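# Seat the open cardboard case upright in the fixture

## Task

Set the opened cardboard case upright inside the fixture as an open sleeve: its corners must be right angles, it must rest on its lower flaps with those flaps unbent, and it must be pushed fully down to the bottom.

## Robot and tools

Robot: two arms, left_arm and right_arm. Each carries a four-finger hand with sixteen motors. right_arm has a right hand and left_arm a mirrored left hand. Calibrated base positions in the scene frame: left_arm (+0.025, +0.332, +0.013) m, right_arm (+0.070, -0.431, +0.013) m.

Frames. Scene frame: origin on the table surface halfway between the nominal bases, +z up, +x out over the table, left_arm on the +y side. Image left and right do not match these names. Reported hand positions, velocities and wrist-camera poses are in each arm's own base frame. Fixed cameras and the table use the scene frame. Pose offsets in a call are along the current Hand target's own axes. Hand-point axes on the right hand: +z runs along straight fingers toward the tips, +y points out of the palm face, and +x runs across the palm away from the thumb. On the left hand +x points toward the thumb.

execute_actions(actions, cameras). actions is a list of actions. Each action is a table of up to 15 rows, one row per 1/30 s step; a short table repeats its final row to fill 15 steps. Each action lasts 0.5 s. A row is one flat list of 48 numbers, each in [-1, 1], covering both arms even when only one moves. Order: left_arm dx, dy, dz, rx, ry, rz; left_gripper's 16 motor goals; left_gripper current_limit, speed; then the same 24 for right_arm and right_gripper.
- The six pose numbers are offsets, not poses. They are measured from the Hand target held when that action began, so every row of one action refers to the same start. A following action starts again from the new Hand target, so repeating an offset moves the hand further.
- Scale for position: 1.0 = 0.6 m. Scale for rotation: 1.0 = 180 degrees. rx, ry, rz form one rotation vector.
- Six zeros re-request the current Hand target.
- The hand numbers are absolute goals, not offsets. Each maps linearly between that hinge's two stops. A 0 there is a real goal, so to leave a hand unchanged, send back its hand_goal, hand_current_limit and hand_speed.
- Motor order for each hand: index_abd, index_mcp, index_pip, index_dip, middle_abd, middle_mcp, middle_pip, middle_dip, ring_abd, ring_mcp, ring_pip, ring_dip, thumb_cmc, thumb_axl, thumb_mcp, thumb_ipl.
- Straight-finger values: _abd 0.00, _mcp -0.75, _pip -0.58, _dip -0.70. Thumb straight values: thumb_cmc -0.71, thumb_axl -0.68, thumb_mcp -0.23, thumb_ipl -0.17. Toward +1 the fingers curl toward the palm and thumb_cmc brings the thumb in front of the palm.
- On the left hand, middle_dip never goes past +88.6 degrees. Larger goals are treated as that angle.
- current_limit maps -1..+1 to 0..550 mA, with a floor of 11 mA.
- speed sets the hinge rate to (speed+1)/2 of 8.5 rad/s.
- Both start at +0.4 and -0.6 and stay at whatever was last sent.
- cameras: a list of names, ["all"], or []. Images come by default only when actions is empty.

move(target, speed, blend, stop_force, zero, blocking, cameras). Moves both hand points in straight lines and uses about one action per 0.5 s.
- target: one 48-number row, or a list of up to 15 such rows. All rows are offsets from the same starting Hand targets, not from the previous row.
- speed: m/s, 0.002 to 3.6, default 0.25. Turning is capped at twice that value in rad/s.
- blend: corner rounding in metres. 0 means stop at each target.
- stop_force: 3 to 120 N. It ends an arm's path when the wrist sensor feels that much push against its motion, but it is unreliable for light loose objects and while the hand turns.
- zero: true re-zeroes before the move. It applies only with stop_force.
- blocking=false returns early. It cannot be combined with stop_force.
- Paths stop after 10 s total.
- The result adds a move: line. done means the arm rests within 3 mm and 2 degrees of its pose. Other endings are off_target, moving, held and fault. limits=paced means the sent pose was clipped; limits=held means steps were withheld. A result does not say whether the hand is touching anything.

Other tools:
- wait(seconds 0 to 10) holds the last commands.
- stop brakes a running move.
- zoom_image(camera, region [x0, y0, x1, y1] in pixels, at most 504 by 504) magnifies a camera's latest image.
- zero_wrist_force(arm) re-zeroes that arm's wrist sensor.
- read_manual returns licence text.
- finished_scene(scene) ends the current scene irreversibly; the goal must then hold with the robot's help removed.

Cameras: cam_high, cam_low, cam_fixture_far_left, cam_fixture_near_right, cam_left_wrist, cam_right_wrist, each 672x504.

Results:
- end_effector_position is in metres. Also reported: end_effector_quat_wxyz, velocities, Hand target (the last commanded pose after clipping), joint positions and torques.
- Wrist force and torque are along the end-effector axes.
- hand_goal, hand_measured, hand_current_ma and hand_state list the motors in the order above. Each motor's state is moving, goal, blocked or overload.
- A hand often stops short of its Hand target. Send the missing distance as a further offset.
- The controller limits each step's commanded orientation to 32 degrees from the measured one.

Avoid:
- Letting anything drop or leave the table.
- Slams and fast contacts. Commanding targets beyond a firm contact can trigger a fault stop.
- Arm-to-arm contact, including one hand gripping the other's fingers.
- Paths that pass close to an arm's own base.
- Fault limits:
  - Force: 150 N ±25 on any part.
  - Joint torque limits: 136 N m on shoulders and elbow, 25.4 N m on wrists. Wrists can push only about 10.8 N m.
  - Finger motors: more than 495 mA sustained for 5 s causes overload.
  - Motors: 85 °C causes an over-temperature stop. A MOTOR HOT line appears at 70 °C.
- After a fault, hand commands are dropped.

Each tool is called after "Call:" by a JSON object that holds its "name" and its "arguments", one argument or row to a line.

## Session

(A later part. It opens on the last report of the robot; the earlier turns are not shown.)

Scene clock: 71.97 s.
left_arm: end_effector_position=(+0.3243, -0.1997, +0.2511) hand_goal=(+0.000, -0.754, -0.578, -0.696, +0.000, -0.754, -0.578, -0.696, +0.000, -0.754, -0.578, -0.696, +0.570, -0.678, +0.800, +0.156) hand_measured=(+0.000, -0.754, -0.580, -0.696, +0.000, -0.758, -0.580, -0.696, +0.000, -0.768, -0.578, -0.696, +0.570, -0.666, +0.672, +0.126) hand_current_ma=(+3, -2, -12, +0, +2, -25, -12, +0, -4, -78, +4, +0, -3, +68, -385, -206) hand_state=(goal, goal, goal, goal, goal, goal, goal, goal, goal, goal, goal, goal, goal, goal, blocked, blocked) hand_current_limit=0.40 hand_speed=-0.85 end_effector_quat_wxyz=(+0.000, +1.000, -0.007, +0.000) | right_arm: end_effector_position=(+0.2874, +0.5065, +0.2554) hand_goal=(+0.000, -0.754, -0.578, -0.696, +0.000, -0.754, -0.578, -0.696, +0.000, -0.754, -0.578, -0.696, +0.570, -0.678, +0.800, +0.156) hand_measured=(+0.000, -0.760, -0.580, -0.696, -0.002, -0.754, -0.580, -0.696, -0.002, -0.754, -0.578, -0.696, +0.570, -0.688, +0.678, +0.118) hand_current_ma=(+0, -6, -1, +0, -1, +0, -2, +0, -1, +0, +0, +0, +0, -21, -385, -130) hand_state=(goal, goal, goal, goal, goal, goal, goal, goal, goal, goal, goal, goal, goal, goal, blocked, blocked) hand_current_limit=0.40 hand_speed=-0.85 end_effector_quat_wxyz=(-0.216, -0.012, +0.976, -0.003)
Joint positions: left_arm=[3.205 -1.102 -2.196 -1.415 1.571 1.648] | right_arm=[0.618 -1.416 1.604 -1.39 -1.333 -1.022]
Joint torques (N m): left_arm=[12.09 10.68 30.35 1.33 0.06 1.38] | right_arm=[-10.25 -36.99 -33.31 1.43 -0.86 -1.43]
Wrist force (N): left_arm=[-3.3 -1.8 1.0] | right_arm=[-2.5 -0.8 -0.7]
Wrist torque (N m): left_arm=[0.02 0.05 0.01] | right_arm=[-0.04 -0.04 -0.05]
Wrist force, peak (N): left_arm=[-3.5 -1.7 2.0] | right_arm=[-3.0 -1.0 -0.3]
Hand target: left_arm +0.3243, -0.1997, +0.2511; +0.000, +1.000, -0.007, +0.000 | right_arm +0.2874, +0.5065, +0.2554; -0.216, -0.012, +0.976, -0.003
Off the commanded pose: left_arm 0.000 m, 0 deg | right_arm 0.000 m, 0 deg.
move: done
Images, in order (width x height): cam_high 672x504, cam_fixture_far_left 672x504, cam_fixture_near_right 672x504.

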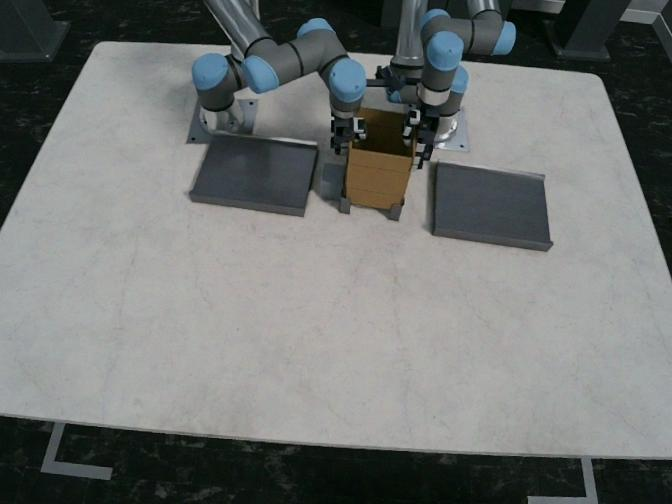

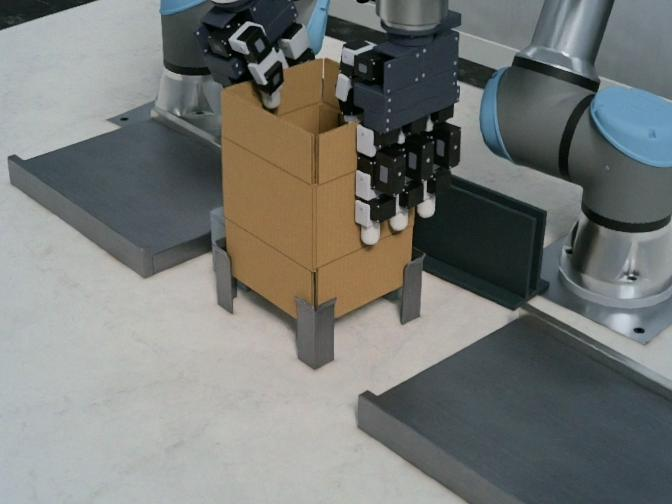

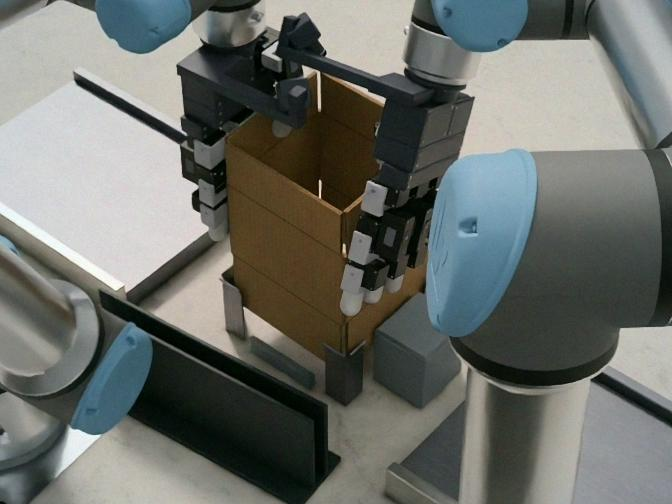

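Call:
{"name": "move", "arguments": {
  "target": [0,0,0,0,0,0, 0,-0.753,-0.869,-0.696,0,-0.753,-0.869,-0.696,0,-0.753,-0.869,-0.696,0.571,-0.677,0.8,0.157,0.4,-0.85, 0,0,0,0,0,0, 0,-0.753,-0.869,-0.696,0,-0.753,-0.869,-0.696,0,-0.753,-0.869,-0.696,0.571,-0.677,0.8,0.157,0.4,-0.85],
  "cameras": ["cam_fixture_far_left"]
}}

Call:
{"name": "move", "arguments": {
  "target": [0,0,0.0867,0,0,0, 0,-0.753,-0.869,-0.696,0,-0.753,-0.869,-0.696,0,-0.753,-0.869,-0.696,0.571,-0.677,0.8,0.157,0.4,-0.85, -0.0366,0,0.0785,0,0,0, 0,-0.753,-0.869,-0.696,0,-0.753,-0.869,-0.696,0,-0.753,-0.869,-0.696,0.571,-0.677,0.8,0.157,0.4,-0.85],
  "speed": 0.03,
  "stop_force": 6,
  "cameras": ["cam_fixture_far_left","cam_high","cam_fixture_near_right"]
}}

Call:
{"name": "zoom_image", "arguments": {
  "camera": "cam_fixture_far_left",
  "region": [190, 200, 442, 380]
}}

Call:
{"name": "zoom_image", "arguments": {
  "camera": "cam_fixture_near_right",
  "region": [200, 230, 440, 420]
}}

Scene clock: 73.23 s.
left_arm: end_effector_position=(+0.3243, -0.1997, +0.2511) hand_goal=(+0.000, -0.754, -0.870, -0.696, +0.000, -0.754, -0.870, -0.696, +0.000, -0.754, -0.870, -0.696, +0.570, -0.678, +0.800, +0.156) hand_measured=(+0.000, -0.754, -0.864, -0.696, +0.000, -0.762, -0.860, -0.696, +0.000, -0.770, -0.856, -0.696, +0.570, -0.660, +0.672, +0.126) hand_current_ma=(+3, -2, +28, +0, +2, -37, +47, +0, -4, -78, +66, +0, +0, +111, -385, -206) hand_state=(goal, goal, goal, goal, goal, goal, goal, goal, goal, goal, goal, goal, goal, goal, blocked, blocked) hand_current_limit=0.40 hand_speed=-0.85 end_effector_quat_wxyz=(+0.000, +1.000, -0.007, +0.000) | right_arm: end_effector_position=(+0.2874, +0.5065, +0.2554) hand_goal=(+0.000, -0.754, -0.870, -0.696, +0.000, -0.754, -0.870, -0.696, +0.000, -0.754, -0.870, -0.696, +0.570, -0.678, +0.800, +0.156) hand_measured=(-0.002, -0.770, -0.854, -0.696, -0.002, -0.754, -0.866, -0.696, -0.002, -0.754, -0.864, -0.696, +0.570, -0.692, +0.678, +0.118) hand_current_ma=(-2, -30, +28, +0, -1, +0, +5, +0, -1, +0, +6, +0, +0, -28, -385, -130) hand_state=(goal, goal, goal, goal, goal, goal, goal, goal, goal, goal, goal, goal, goal, goal, blocked, blocked) hand_current_limit=0.40 hand_speed=-0.85 end_effector_quat_wxyz=(-0.216, -0.012, +0.976, -0.003)
Joint positions: left_arm=[3.205 -1.102 -2.196 -1.415 1.571 1.648] | right_arm=[0.618 -1.416 1.604 -1.39 -1.333 -1.022]
Joint torques (N m): left_arm=[12.4 10.03 29.32 1.33 0.27 1.3] | right_arm=[-11.62 -36.91 -32.66 1.06 0.33 -0.7]
Wrist force (N): left_arm=[-3.4 -3.2 1.5] | right_arm=[-2.4 -3.4 0.0]
Wrist torque (N m): left_arm=[0.11 0.00 -0.03] | right_arm=[-0.04 -0.08 -0.02]
Wrist force, peak (N): left_arm=[-3.3 -3.8 0.9] | right_arm=[-2.4 -3.4 0.0]
Hand target: left_arm +0.3243, -0.1997, +0.2511; +0.000, +1.000, -0.007, +0.000 | right_arm +0.2874, +0.5065, +0.2554; -0.216, -0.012, +0.976, -0.003
Off the commanded pose: left_arm 0.000 m, 0 deg | right_arm 0.000 m, 0 deg.
move: done
Images, in order (width x height): cam_fixture_far_left 672x504.

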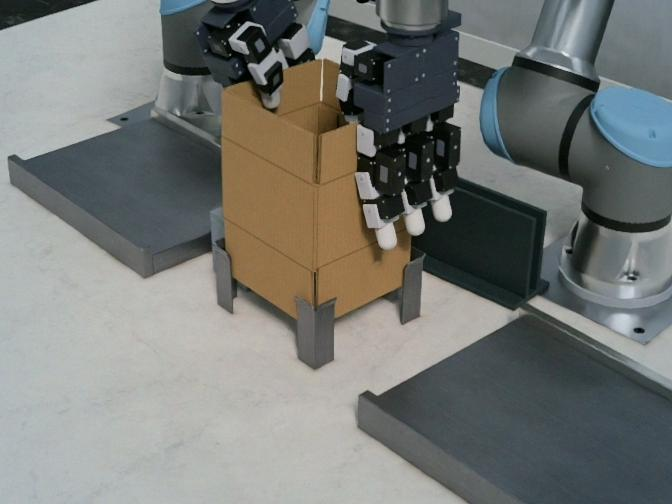

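Scene clock: 75.97 s.
left_arm: end_effector_position=(+0.3243, -0.1997, +0.2028) hand_goal=(+0.000, -0.754, -0.870, -0.696, +0.000, -0.754, -0.870, -0.696, +0.000, -0.754, -0.870, -0.696, +0.570, -0.678, +0.800, +0.156) hand_measured=(+0.000, -0.754, -0.864, -0.696, +0.000, -0.766, -0.866, -0.696, +0.000, -0.776, -0.862, -0.696, +0.570, -0.658, +0.672, +0.126) hand_current_ma=(+3, -1, +27, +0, +3, -57, +23, +0, -3, -110, +42, +0, +0, +114, -385, -198) hand_state=(goal, goal, goal, goal, goal, goal, goal, goal, goal, blocked, goal, goal, goal, goal, blocked, blocked) hand_current_limit=0.40 hand_speed=-0.85 end_effector_quat_wxyz=(+0.000, +1.000, -0.007, +0.000) | right_arm: end_effector_position=(+0.2874, +0.5065, +0.2069) hand_goal=(+0.000, -0.754, -0.870, -0.696, +0.000, -0.754, -0.870, -0.696, +0.000, -0.754, -0.870, -0.696, +0.570, -0.678, +0.800, +0.156) hand_measured=(-0.002, -0.772, -0.862, -0.696, -0.002, -0.754, -0.866, -0.696, -0.002, -0.754, -0.864, -0.696, +0.568, -0.696, +0.678, +0.118) hand_current_ma=(-2, -36, +10, +0, -1, +0, +5, +0, -1, +0, +6, +0, -1, -46, -385, -130) hand_state=(goal, goal, goal, goal, goal, goal, goal, goal, goal, goal, goal, goal, goal, goal, blocked, blocked) hand_current_limit=0.40 hand_speed=-0.85 end_effector_quat_wxyz=(-0.216, -0.012, +0.976, -0.003)
Joint positions: left_arm=[3.205 -1.134 -2.306 -1.272 1.571 1.648] | right_arm=[0.618 -1.388 1.699 -1.512 -1.333 -1.022]
Joint torques (N m): left_arm=[9.94 12.71 14.92 5.5 -0.34 1.38] | right_arm=[-7.39 -37.44 -18.26 -4.15 -0.96 -1.43]
Wrist force (N): left_arm=[-2.6 -3.7 0.7] | right_arm=[-3.1 -2.2 0.9]
Wrist torque (N m): left_arm=[0.09 0.12 0.13] | right_arm=[-0.12 0.00 -0.06]
Wrist force, peak (N): left_arm=[-1.5 -6.3 -6.8] | right_arm=[-3.3 -2.8 -7.1]
Hand target: left_arm +0.3243, -0.1997, +0.2028; +0.000, +1.000, -0.007, +0.000 (not the last commanded pose) | right_arm +0.2874, +0.5065, +0.2068; -0.216, -0.012, +0.976, -0.003 (not the last commanded pose)
Off the commanded pose: left_arm 0.004 m, 0 deg | right_arm 0.003 m, 0 deg.
move: contact (left_arm, right_arm)
Images, in order (width x height): cam_high 672x504, cam_fixture_far_left 672x504, cam_fixture_near_right 672x504.

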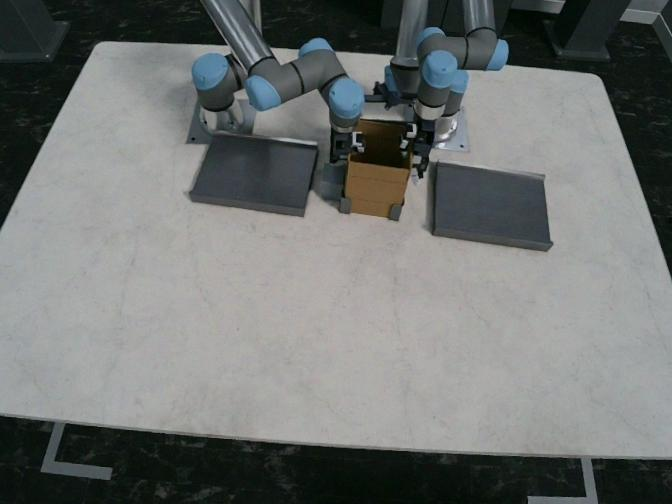

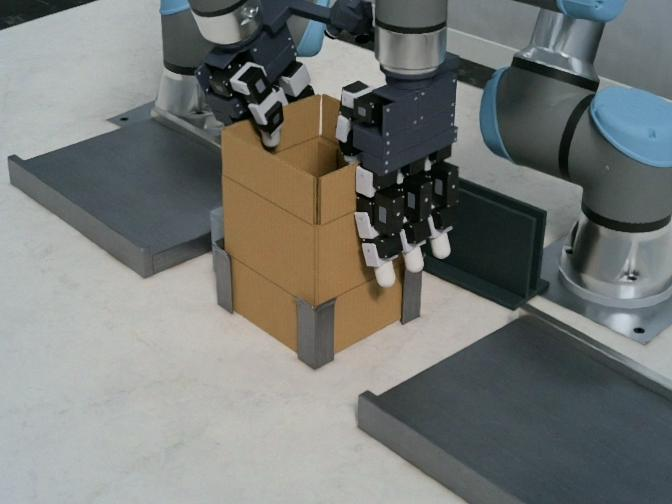

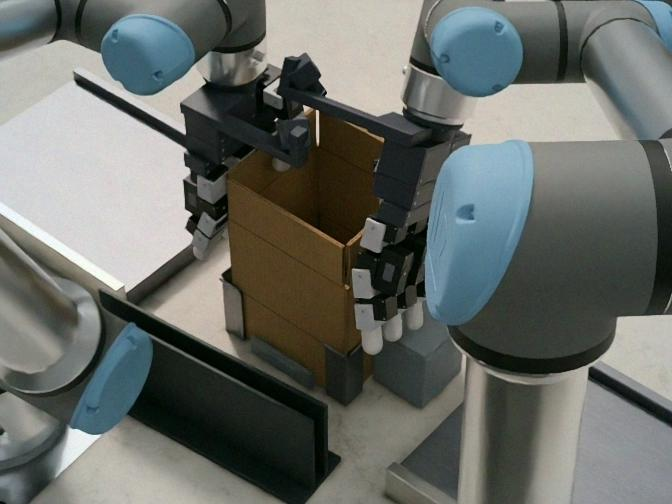

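Scaled by 2.000 from the camera's 672x504 image, which has a finer 960x720 frame.

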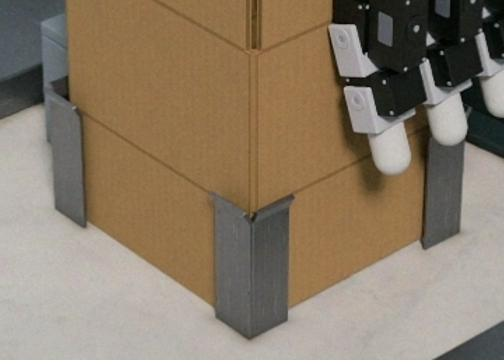

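Scaled by 2.100 from the camera's 672x504 image, which has a finer 960x720 frame.

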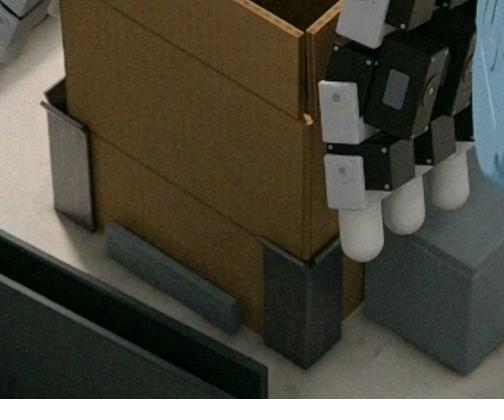

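Call:
{"name": "execute_actions", "arguments": {
  "actions": [],
  "cameras": ["cam_fixture_far_left","cam_fixture_near_right"]
}}

Call:
{"name": "zoom_image", "arguments": {
  "camera": "cam_fixture_far_left",
  "region": [190, 200, 442, 380]
}}

Call:
{"name": "zoom_image", "arguments": {
  "camera": "cam_fixture_near_right",
  "region": [200, 230, 440, 420]
}}

Scene clock: 76.60 s.
left_arm: end_effector_position=(+0.3243, -0.1997, +0.2028) hand_goal=(+0.000, -0.754, -0.870, -0.696, +0.000, -0.754, -0.870, -0.696, +0.000, -0.754, -0.870, -0.696, +0.570, -0.678, +0.800, +0.156) hand_measured=(+0.000, -0.754, -0.864, -0.696, +0.000, -0.766, -0.866, -0.696, +0.000, -0.776, -0.862, -0.696, +0.570, -0.658, +0.672, +0.126) hand_current_ma=(+3, -1, +27, +0, +3, -57, +23, +0, -3, -110, +42, +0, +0, +114, -385, -198) hand_state=(goal, goal, goal, goal, goal, goal, goal, goal, goal, blocked, goal, goal, goal, goal, blocked, blocked) hand_current_limit=0.40 hand_speed=-0.85 end_effector_quat_wxyz=(+0.000, +1.000, -0.007, +0.000) | right_arm: end_effector_position=(+0.2874, +0.5065, +0.2069) hand_goal=(+0.000, -0.754, -0.870, -0.696, +0.000, -0.754, -0.870, -0.696, +0.000, -0.754, -0.870, -0.696, +0.570, -0.678, +0.800, +0.156) hand_measured=(-0.002, -0.772, -0.862, -0.696, -0.002, -0.754, -0.866, -0.696, -0.002, -0.754, -0.864, -0.696, +0.568, -0.696, +0.678, +0.118) hand_current_ma=(-2, -36, +9, +0, -1, +0, +5, +0, -1, +0, +6, +0, -1, -46, -385, -130) hand_state=(goal, goal, goal, goal, goal, goal, goal, goal, goal, goal, goal, goal, goal, goal, blocked, blocked) hand_current_limit=0.40 hand_speed=-0.85 end_effector_quat_wxyz=(-0.216, -0.012, +0.976, -0.003)
Joint positions: left_arm=[3.205 -1.134 -2.306 -1.272 1.571 1.648] | right_arm=[0.618 -1.388 1.699 -1.512 -1.333 -1.022]
Joint velocities: within noise
Joint torques (N m): left_arm=[8.26 12.56 15.3 5.59 -0.8 1.32] | right_arm=[-5.67 -37.73 -12.09 -4.31 -1.19 -0.89]
Motor temperatures (°C): left_arm=[23 37 26 38 39 36] | right_arm=[34 28 38 35 34 33]
Wrist force (N): left_arm=[-2.8 -4.0 0.2] | right_arm=[-3.2 -2.0 0.5]
Wrist torque (N m): left_arm=[0.08 0.15 0.11] | right_arm=[-0.09 0.03 -0.08]
Wrist force, peak (N): left_arm=[-2.8 -4.1 -0.6] | right_arm=[-3.2 -2.2 1.1]
Hand target: left_arm +0.3243, -0.1997, +0.2028; +0.000, +1.000, -0.007, +0.000 (not the last commanded pose) | right_arm +0.2874, +0.5065, +0.2068; -0.216, -0.012, +0.976, -0.003 (not the last commanded pose)
Off the commanded pose: left_arm 0.004 m, 0 deg | right_arm 0.003 m, 0 deg.
Images, in order (width x height): cam_fixture_far_left 672x504, cam_fixture_near_right 672x504.

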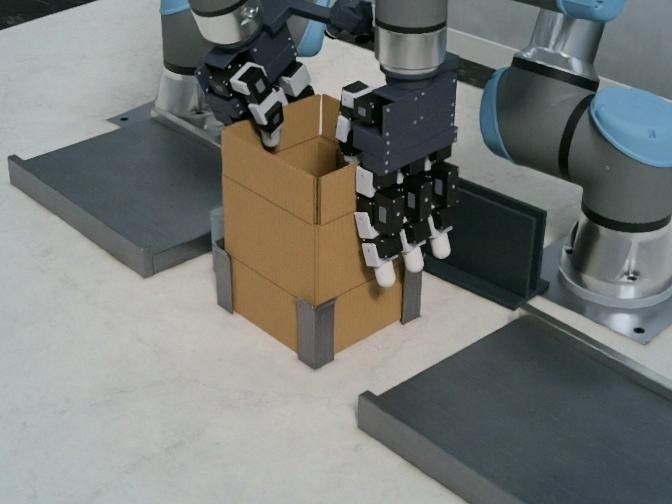

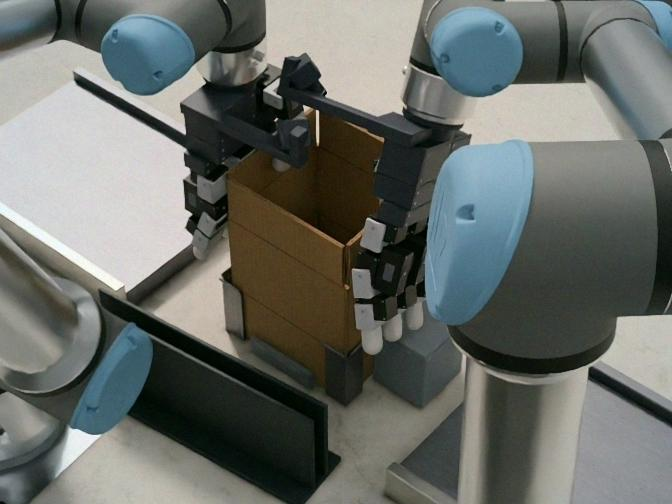

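Scaled by 2.000 from the camera's 672x504 image, which has a finer 960x720 frame.

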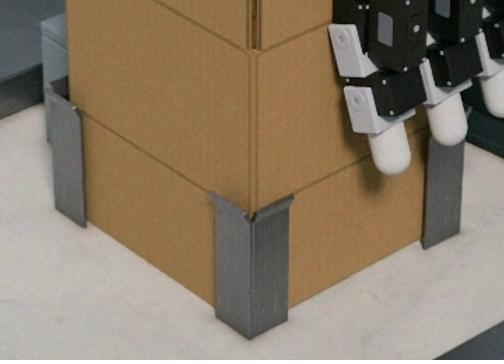

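Scaled by 2.100 from the camera's 672x504 image, which has a finer 960x720 frame.

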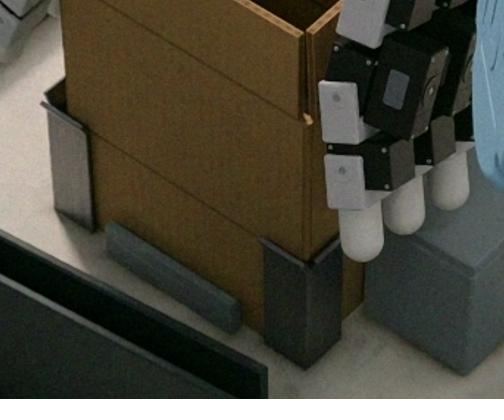

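Call:
{"name": "execute_actions", "arguments": {
  "actions": [
    [[0,0,0,0,0,0, 0,-0.753,-0.869,-0.696, 0,-0.753,-0.869,-0.696, 0,-0.753,-0.869,-0.696, 0.571,-0.677,0.45,0.157,0.4,-0.85, 0,0,0,0,0,0, 0,-0.753,-0.869,-0.696, 0,-0.753,-0.869,-0.696, 0,-0.753,-0.869,-0.696, 0.571,-0.677,0.45,0.157,0.4,-0.85]],
    [[0,0,0,0,0,0, 0,-0.753,-0.869,-0.696, 0,-0.753,-0.869,-0.696, 0,-0.753,-0.869,-0.696, 0.571,-0.677,0.45,0.157,0.4,-0.85, 0,0,0,0,0,0, 0,-0.753,-0.869,-0.696, 0,-0.753,-0.869,-0.696, 0,-0.753,-0.869,-0.696, 0.571,-0.677,0.45,0.157,0.4,-0.85]]
  ],
  "cameras": ["cam_fixture_far_left","cam_fixture_near_right"]
}}

Call:
{"name": "move", "arguments": {
  "target": [0,-0.0133,0,0,0,0, 0,-0.753,-0.869,-0.696, 0,-0.753,-0.869,-0.696, 0,-0.753,-0.869,-0.696, 0.571,-0.677,0.45,0.157,0.4,-0.85, 0,-0.0133,0,0,0,0, 0,-0.753,-0.869,-0.696, 0,-0.753,-0.869,-0.696, 0,-0.753,-0.869,-0.696, 0.571,-0.677,0.45,0.157,0.4,-0.85],
  "speed": 0.04,
  "cameras": ["cam_fixture_far_left","cam_fixture_near_right"]
}}

Scene clock: 78.27 s.
left_arm: end_effector_position=(+0.3243, -0.1997, +0.2028) hand_goal=(+0.000, -0.754, -0.870, -0.696, +0.000, -0.754, -0.870, -0.696, +0.000, -0.754, -0.870, -0.696, +0.570, -0.678, +0.450, +0.156) hand_measured=(+0.000, -0.754, -0.864, -0.696, +0.000, -0.766, -0.866, -0.696, +0.002, -0.780, -0.862, -0.696, +0.570, -0.676, +0.454, +0.154) hand_current_ma=(+3, -1, +27, +0, +3, -57, +20, +0, +8, -137, +41, +0, +0, +14, +30, -13) hand_state=(goal, goal, goal, goal, goal, goal, goal, goal, goal, blocked, goal, goal, goal, goal, goal, goal) hand_current_limit=0.40 hand_speed=-0.85 end_effector_quat_wxyz=(+0.000, +1.000, -0.007, +0.000) | right_arm: end_effector_position=(+0.2874, +0.5065, +0.2068) hand_goal=(+0.000, -0.754, -0.870, -0.696, +0.000, -0.754, -0.870, -0.696, +0.000, -0.754, -0.870, -0.696, +0.570, -0.678, +0.450, +0.156) hand_measured=(-0.004, -0.786, -0.862, -0.696, -0.002, -0.754, -0.866, -0.696, -0.002, -0.754, -0.864, -0.696, +0.568, -0.684, +0.456, +0.154) hand_current_ma=(-3, -76, +9, +0, -1, +0, +5, +0, -1, +0, +6, +0, -1, -10, +9, -3) hand_state=(goal, blocked, goal, goal, goal, goal, goal, goal, goal, goal, goal, goal, goal, goal, goal, goal) hand_current_limit=0.40 hand_speed=-0.85 end_effector_quat_wxyz=(-0.216, -0.012, +0.976, -0.003)
Joint positions: left_arm=[3.205 -1.134 -2.306 -1.272 1.571 1.648] | right_arm=[0.618 -1.388 1.699 -1.512 -1.333 -1.022]
Joint torques (N m): left_arm=[3.38 13.04 16.45 5.29 -1.97 1.08] | right_arm=[0.1 -34.44 -14.9 -4.14 -0.82 0.96]
Wrist force (N): left_arm=[-2.7 -6.4 1.6] | right_arm=[-2.6 -6.1 0.2]
Wrist torque (N m): left_arm=[0.07 0.06 0.02] | right_arm=[0.02 -0.05 -0.01]
Wrist force, peak (N): left_arm=[-2.7 -6.4 1.6] | right_arm=[-2.4 -6.2 0.3]
Hand target: left_arm +0.3243, -0.1997, +0.2028; +0.000, +1.000, -0.007, +0.000 | right_arm +0.2874, +0.5065, +0.2068; -0.216, -0.012, +0.976, -0.003
Off the commanded pose: left_arm 0.000 m, 0 deg | right_arm 0.000 m, 0 deg.
Step readings (end_effector_position of left_arm | right_arm):
0: (+0.3243, -0.1997, +0.2028) | (+0.2874, +0.5065, +0.2068)
1: (+0.3243, -0.1997, +0.2028) | (+0.2874, +0.5065, +0.2068)
2: (+0.3243, -0.1997, +0.2028) | (+0.2874, +0.5065, +0.2068)
4: (+0.3243, -0.1997, +0.2028) | (+0.2874, +0.5065, +0.2068)
8: (+0.3243, -0.1997, +0.2028) | (+0.2874, +0.5065, +0.2068)
15: (+0.3243, -0.1997, +0.2028) | (+0.2874, +0.5065, +0.2069)
16: (+0.3243, -0.1997, +0.2028) | (+0.2874, +0.5065, +0.2068)
17: (+0.3243, -0.1997, +0.2028) | (+0.2874, +0.5065, +0.2068)
19: (+0.3243, -0.1997, +0.2028) | (+0.2874, +0.5065, +0.2068)
23: (+0.3243, -0.1997, +0.2028) | (+0.2874, +0.5065, +0.2068)
30: (+0.3243, -0.1997, +0.2028) | (+0.2874, +0.5065, +0.2068)
Images, in order (width x height): cam_fixture_far_left 672x504, cam_fixture_near_right 672x504.

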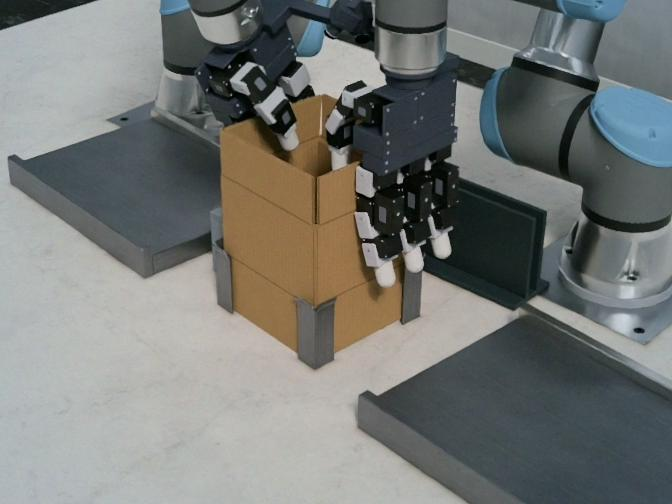

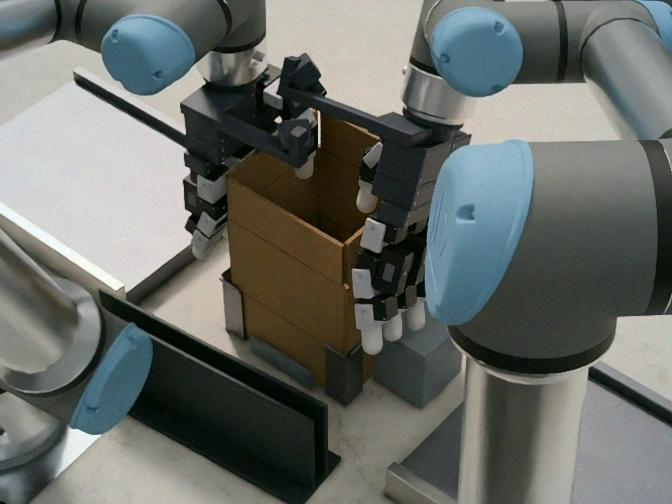

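Scene clock: 79.00 s.
left_arm: end_effector_position=(+0.3244, -0.1916, +0.2028) hand_goal=(+0.000, -0.754, -0.870, -0.696, +0.000, -0.754, -0.870, -0.696, +0.000, -0.754, -0.870, -0.696, +0.570, -0.678, +0.450, +0.156) hand_measured=(+0.000, -0.754, -0.864, -0.696, +0.000, -0.754, -0.866, -0.696, +0.002, -0.754, -0.864, -0.696, +0.570, -0.676, +0.454, +0.154) hand_current_ma=(+3, -1, +27, +0, +3, -3, +20, +0, +10, -3, +28, +0, +0, +14, +29, -13) hand_state=(goal, goal, goal, goal, goal, goal, goal, goal, goal, goal, goal, goal, goal, goal, goal, goal) hand_current_limit=0.40 hand_speed=-0.85 end_effector_quat_wxyz=(+0.000, +1.000, -0.007, +0.000) | right_arm: end_effector_position=(+0.2876, +0.4983, +0.2068) hand_goal=(+0.000, -0.754, -0.870, -0.696, +0.000, -0.754, -0.870, -0.696, +0.000, -0.754, -0.870, -0.696, +0.570, -0.678, +0.450, +0.156) hand_measured=(-0.004, -0.754, -0.864, -0.696, -0.002, -0.754, -0.866, -0.696, -0.002, -0.754, -0.864, -0.696, +0.568, -0.684, +0.456, +0.154) hand_current_ma=(-3, -1, +7, +0, -1, +0, +5, +0, -1, +0, +6, +0, -1, -9, +9, -3) hand_state=(goal, goal, goal, goal, goal, goal, goal, goal, goal, goal, goal, goal, goal, goal, goal, goal) hand_current_limit=0.40 hand_speed=-0.85 end_effector_quat_wxyz=(-0.216, -0.012, +0.976, -0.003)
Joint positions: left_arm=[3.232 -1.126 -2.31 -1.277 1.571 1.676] | right_arm=[0.605 -1.402 1.715 -1.511 -1.337 -1.034]
Joint torques (N m): left_arm=[-13.71 0.65 20.55 1.87 -1.37 -2.03] | right_arm=[8.91 -22.75 -35.16 1.15 -0.86 1.59]
Wrist force (N): left_arm=[0.0 -0.8 0.0] | right_arm=[-0.1 0.1 -0.1]
Wrist torque (N m): left_arm=[0.03 0.08 -0.11] | right_arm=[0.00 -0.01 0.07]
Wrist force, peak (N): left_arm=[-2.5 -6.2 0.6] | right_arm=[-2.3 -5.9 -0.6]
Hand target: left_arm +0.3244, -0.1917, +0.2028; +0.000, +1.000, -0.007, +0.000 | right_arm +0.2876, +0.4985, +0.2069; -0.216, -0.012, +0.976, -0.003
Off the commanded pose: left_arm 0.000 m, 0 deg | right_arm 0.000 m, 0 deg.
move: done
Images, in order (width x height): cam_fixture_far_left 672x504, cam_fixture_near_right 672x504.

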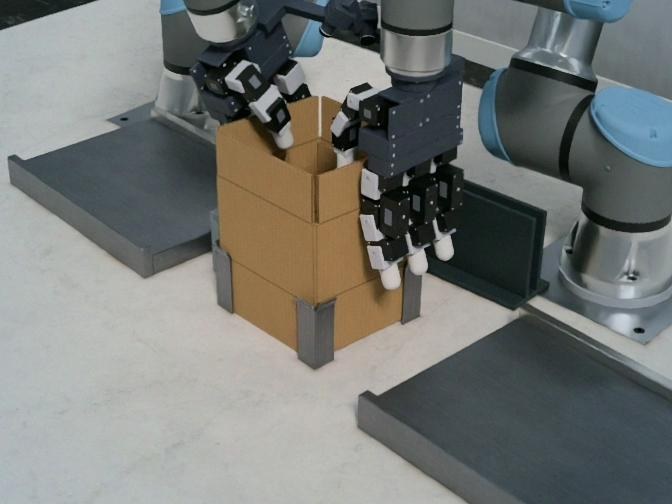

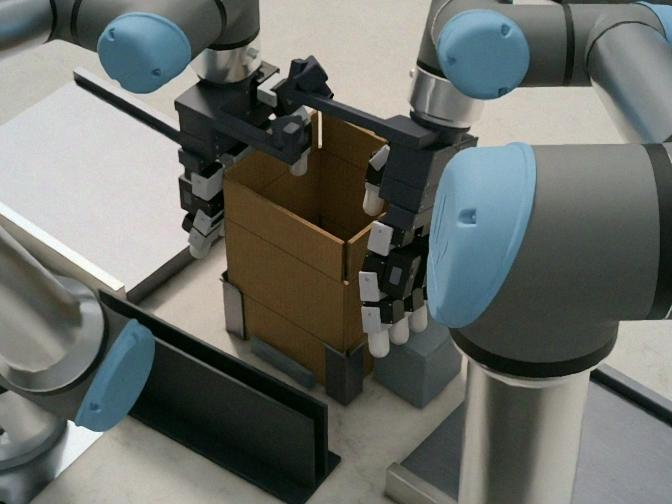

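Call:
{"name": "move", "arguments": {
  "target": [0,0,-0.2667,0,0,0, 0,-0.753,-0.869,-0.696, 0,-0.753,-0.869,-0.696, 0,-0.753,-0.869,-0.696, 0.571,-0.677,0.45,0.157,0.4,-0.85, 0.1127,0,-0.2417,0,0,0, 0,-0.753,-0.869,-0.696, 0,-0.753,-0.869,-0.696, 0,-0.753,-0.869,-0.696, 0.571,-0.677,0.45,0.157,0.4,-0.85],
  "speed": 0.12,
  "cameras": ["cam_high","cam_fixture_far_left","cam_fixture_near_right"]
}}

Call:
{"name": "zoom_image", "arguments": {
  "camera": "cam_fixture_far_left",
  "region": [190, 200, 442, 380]
}}

Call:
{"name": "zoom_image", "arguments": {
  "camera": "cam_fixture_near_right",
  "region": [200, 230, 440, 420]
}}

Scene clock: 81.10 s.
left_arm: end_effector_position=(+0.3244, -0.1917, +0.3627) hand_goal=(+0.000, -0.754, -0.870, -0.696, +0.000, -0.754, -0.870, -0.696, +0.000, -0.754, -0.870, -0.696, +0.570, -0.678, +0.450, +0.156) hand_measured=(+0.000, -0.754, -0.864, -0.696, +0.000, -0.754, -0.866, -0.696, +0.002, -0.754, -0.864, -0.696, +0.570, -0.676, +0.454, +0.154) hand_current_ma=(+3, -1, +27, +0, +3, -2, +20, +0, +10, -2, +27, +0, +0, +13, +28, -13) hand_state=(goal, goal, goal, goal, goal, goal, goal, goal, goal, goal, goal, goal, goal, goal, goal, goal) hand_current_limit=0.40 hand_speed=-0.85 end_effector_quat_wxyz=(+0.000, +1.000, -0.007, +0.000) | right_arm: end_effector_position=(+0.2876, +0.4986, +0.3667) hand_goal=(+0.000, -0.754, -0.870, -0.696, +0.000, -0.754, -0.870, -0.696, +0.000, -0.754, -0.870, -0.696, +0.570, -0.678, +0.450, +0.156) hand_measured=(-0.004, -0.754, -0.864, -0.696, -0.002, -0.754, -0.866, -0.696, -0.002, -0.754, -0.866, -0.696, +0.568, -0.684, +0.456, +0.154) hand_current_ma=(-3, +0, +7, +0, -1, +0, +5, +0, -1, +0, +6, +0, -1, -9, +8, -3) hand_state=(goal, goal, goal, goal, goal, goal, goal, goal, goal, goal, goal, goal, goal, goal, goal, goal) hand_current_limit=0.40 hand_speed=-0.85 end_effector_quat_wxyz=(-0.216, -0.012, +0.976, -0.003)
Joint positions: left_arm=[3.232 -1.091 -1.916 -1.706 1.571 1.675] | right_arm=[0.606 -1.443 1.349 -1.105 -1.337 -1.034]
Joint torques (N m): left_arm=[12.22 11.86 28.75 1.27 1.29 2.24] | right_arm=[12.73 -35.6 -33.75 -0.83 -2.4 -0.85]
Wrist force (N): left_arm=[-0.1 -0.9 0.0] | right_arm=[-0.1 0.1 0.3]
Wrist torque (N m): left_arm=[0.03 0.10 -0.06] | right_arm=[-0.04 -0.02 0.00]
Wrist force, peak (N): left_arm=[0.2 -0.9 1.5] | right_arm=[-0.7 0.0 1.4]
Hand target: left_arm +0.3244, -0.1918, +0.3628; +0.000, +1.000, -0.007, +0.000 | right_arm +0.2876, +0.4986, +0.3669; -0.216, -0.012, +0.976, -0.003
Off the commanded pose: left_arm 0.000 m, 0 deg | right_arm 0.000 m, 0 deg.
move: done
Images, in order (width x height): cam_high 672x504, cam_fixture_far_left 672x504, cam_fixture_near_right 672x504.

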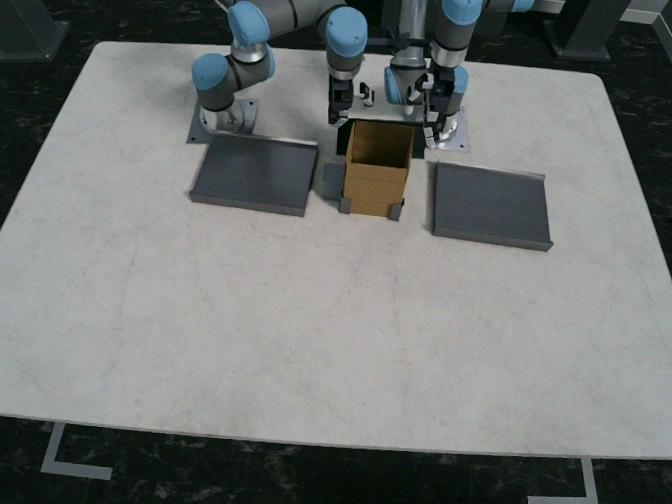

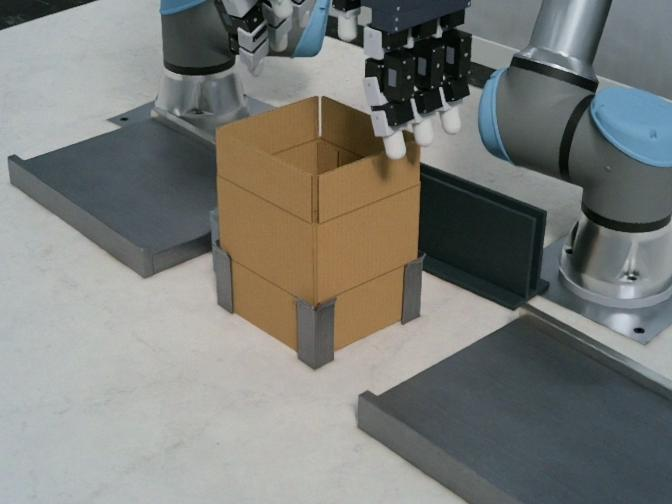

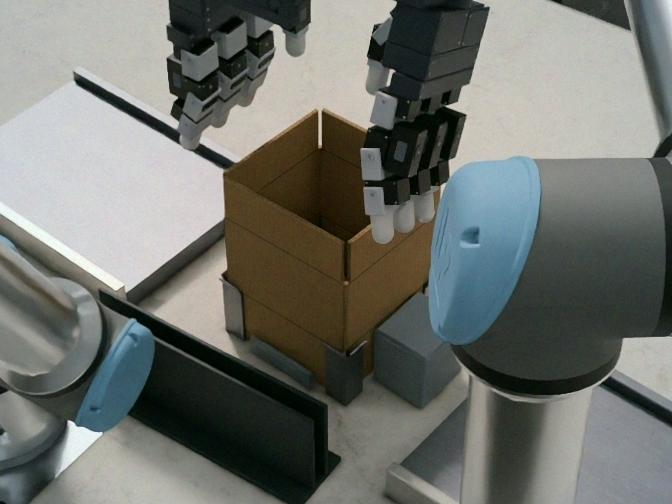

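Scaled by 2.000 from the camera's 672x504 image, which has a finer 960x720 frame.

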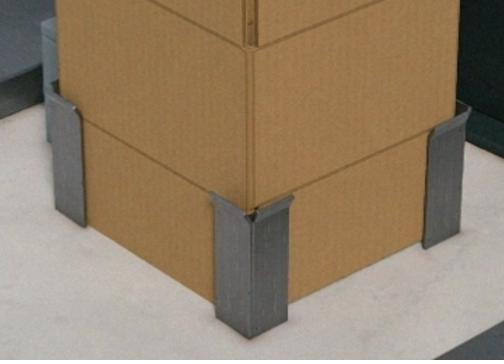

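Scaled by 2.100 from the camera's 672x504 image, which has a finer 960x720 frame.

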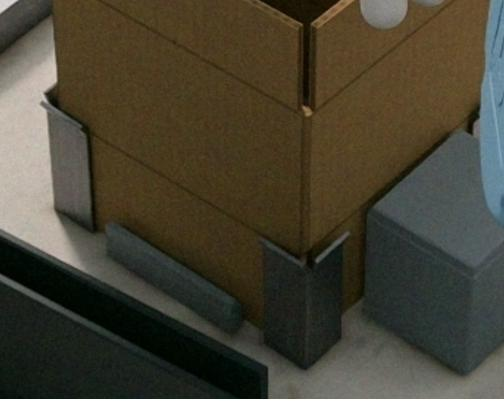

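Call:
{"name": "finished_scene", "arguments": {
  "scene": 2
}}

The scene is finished: the task was done.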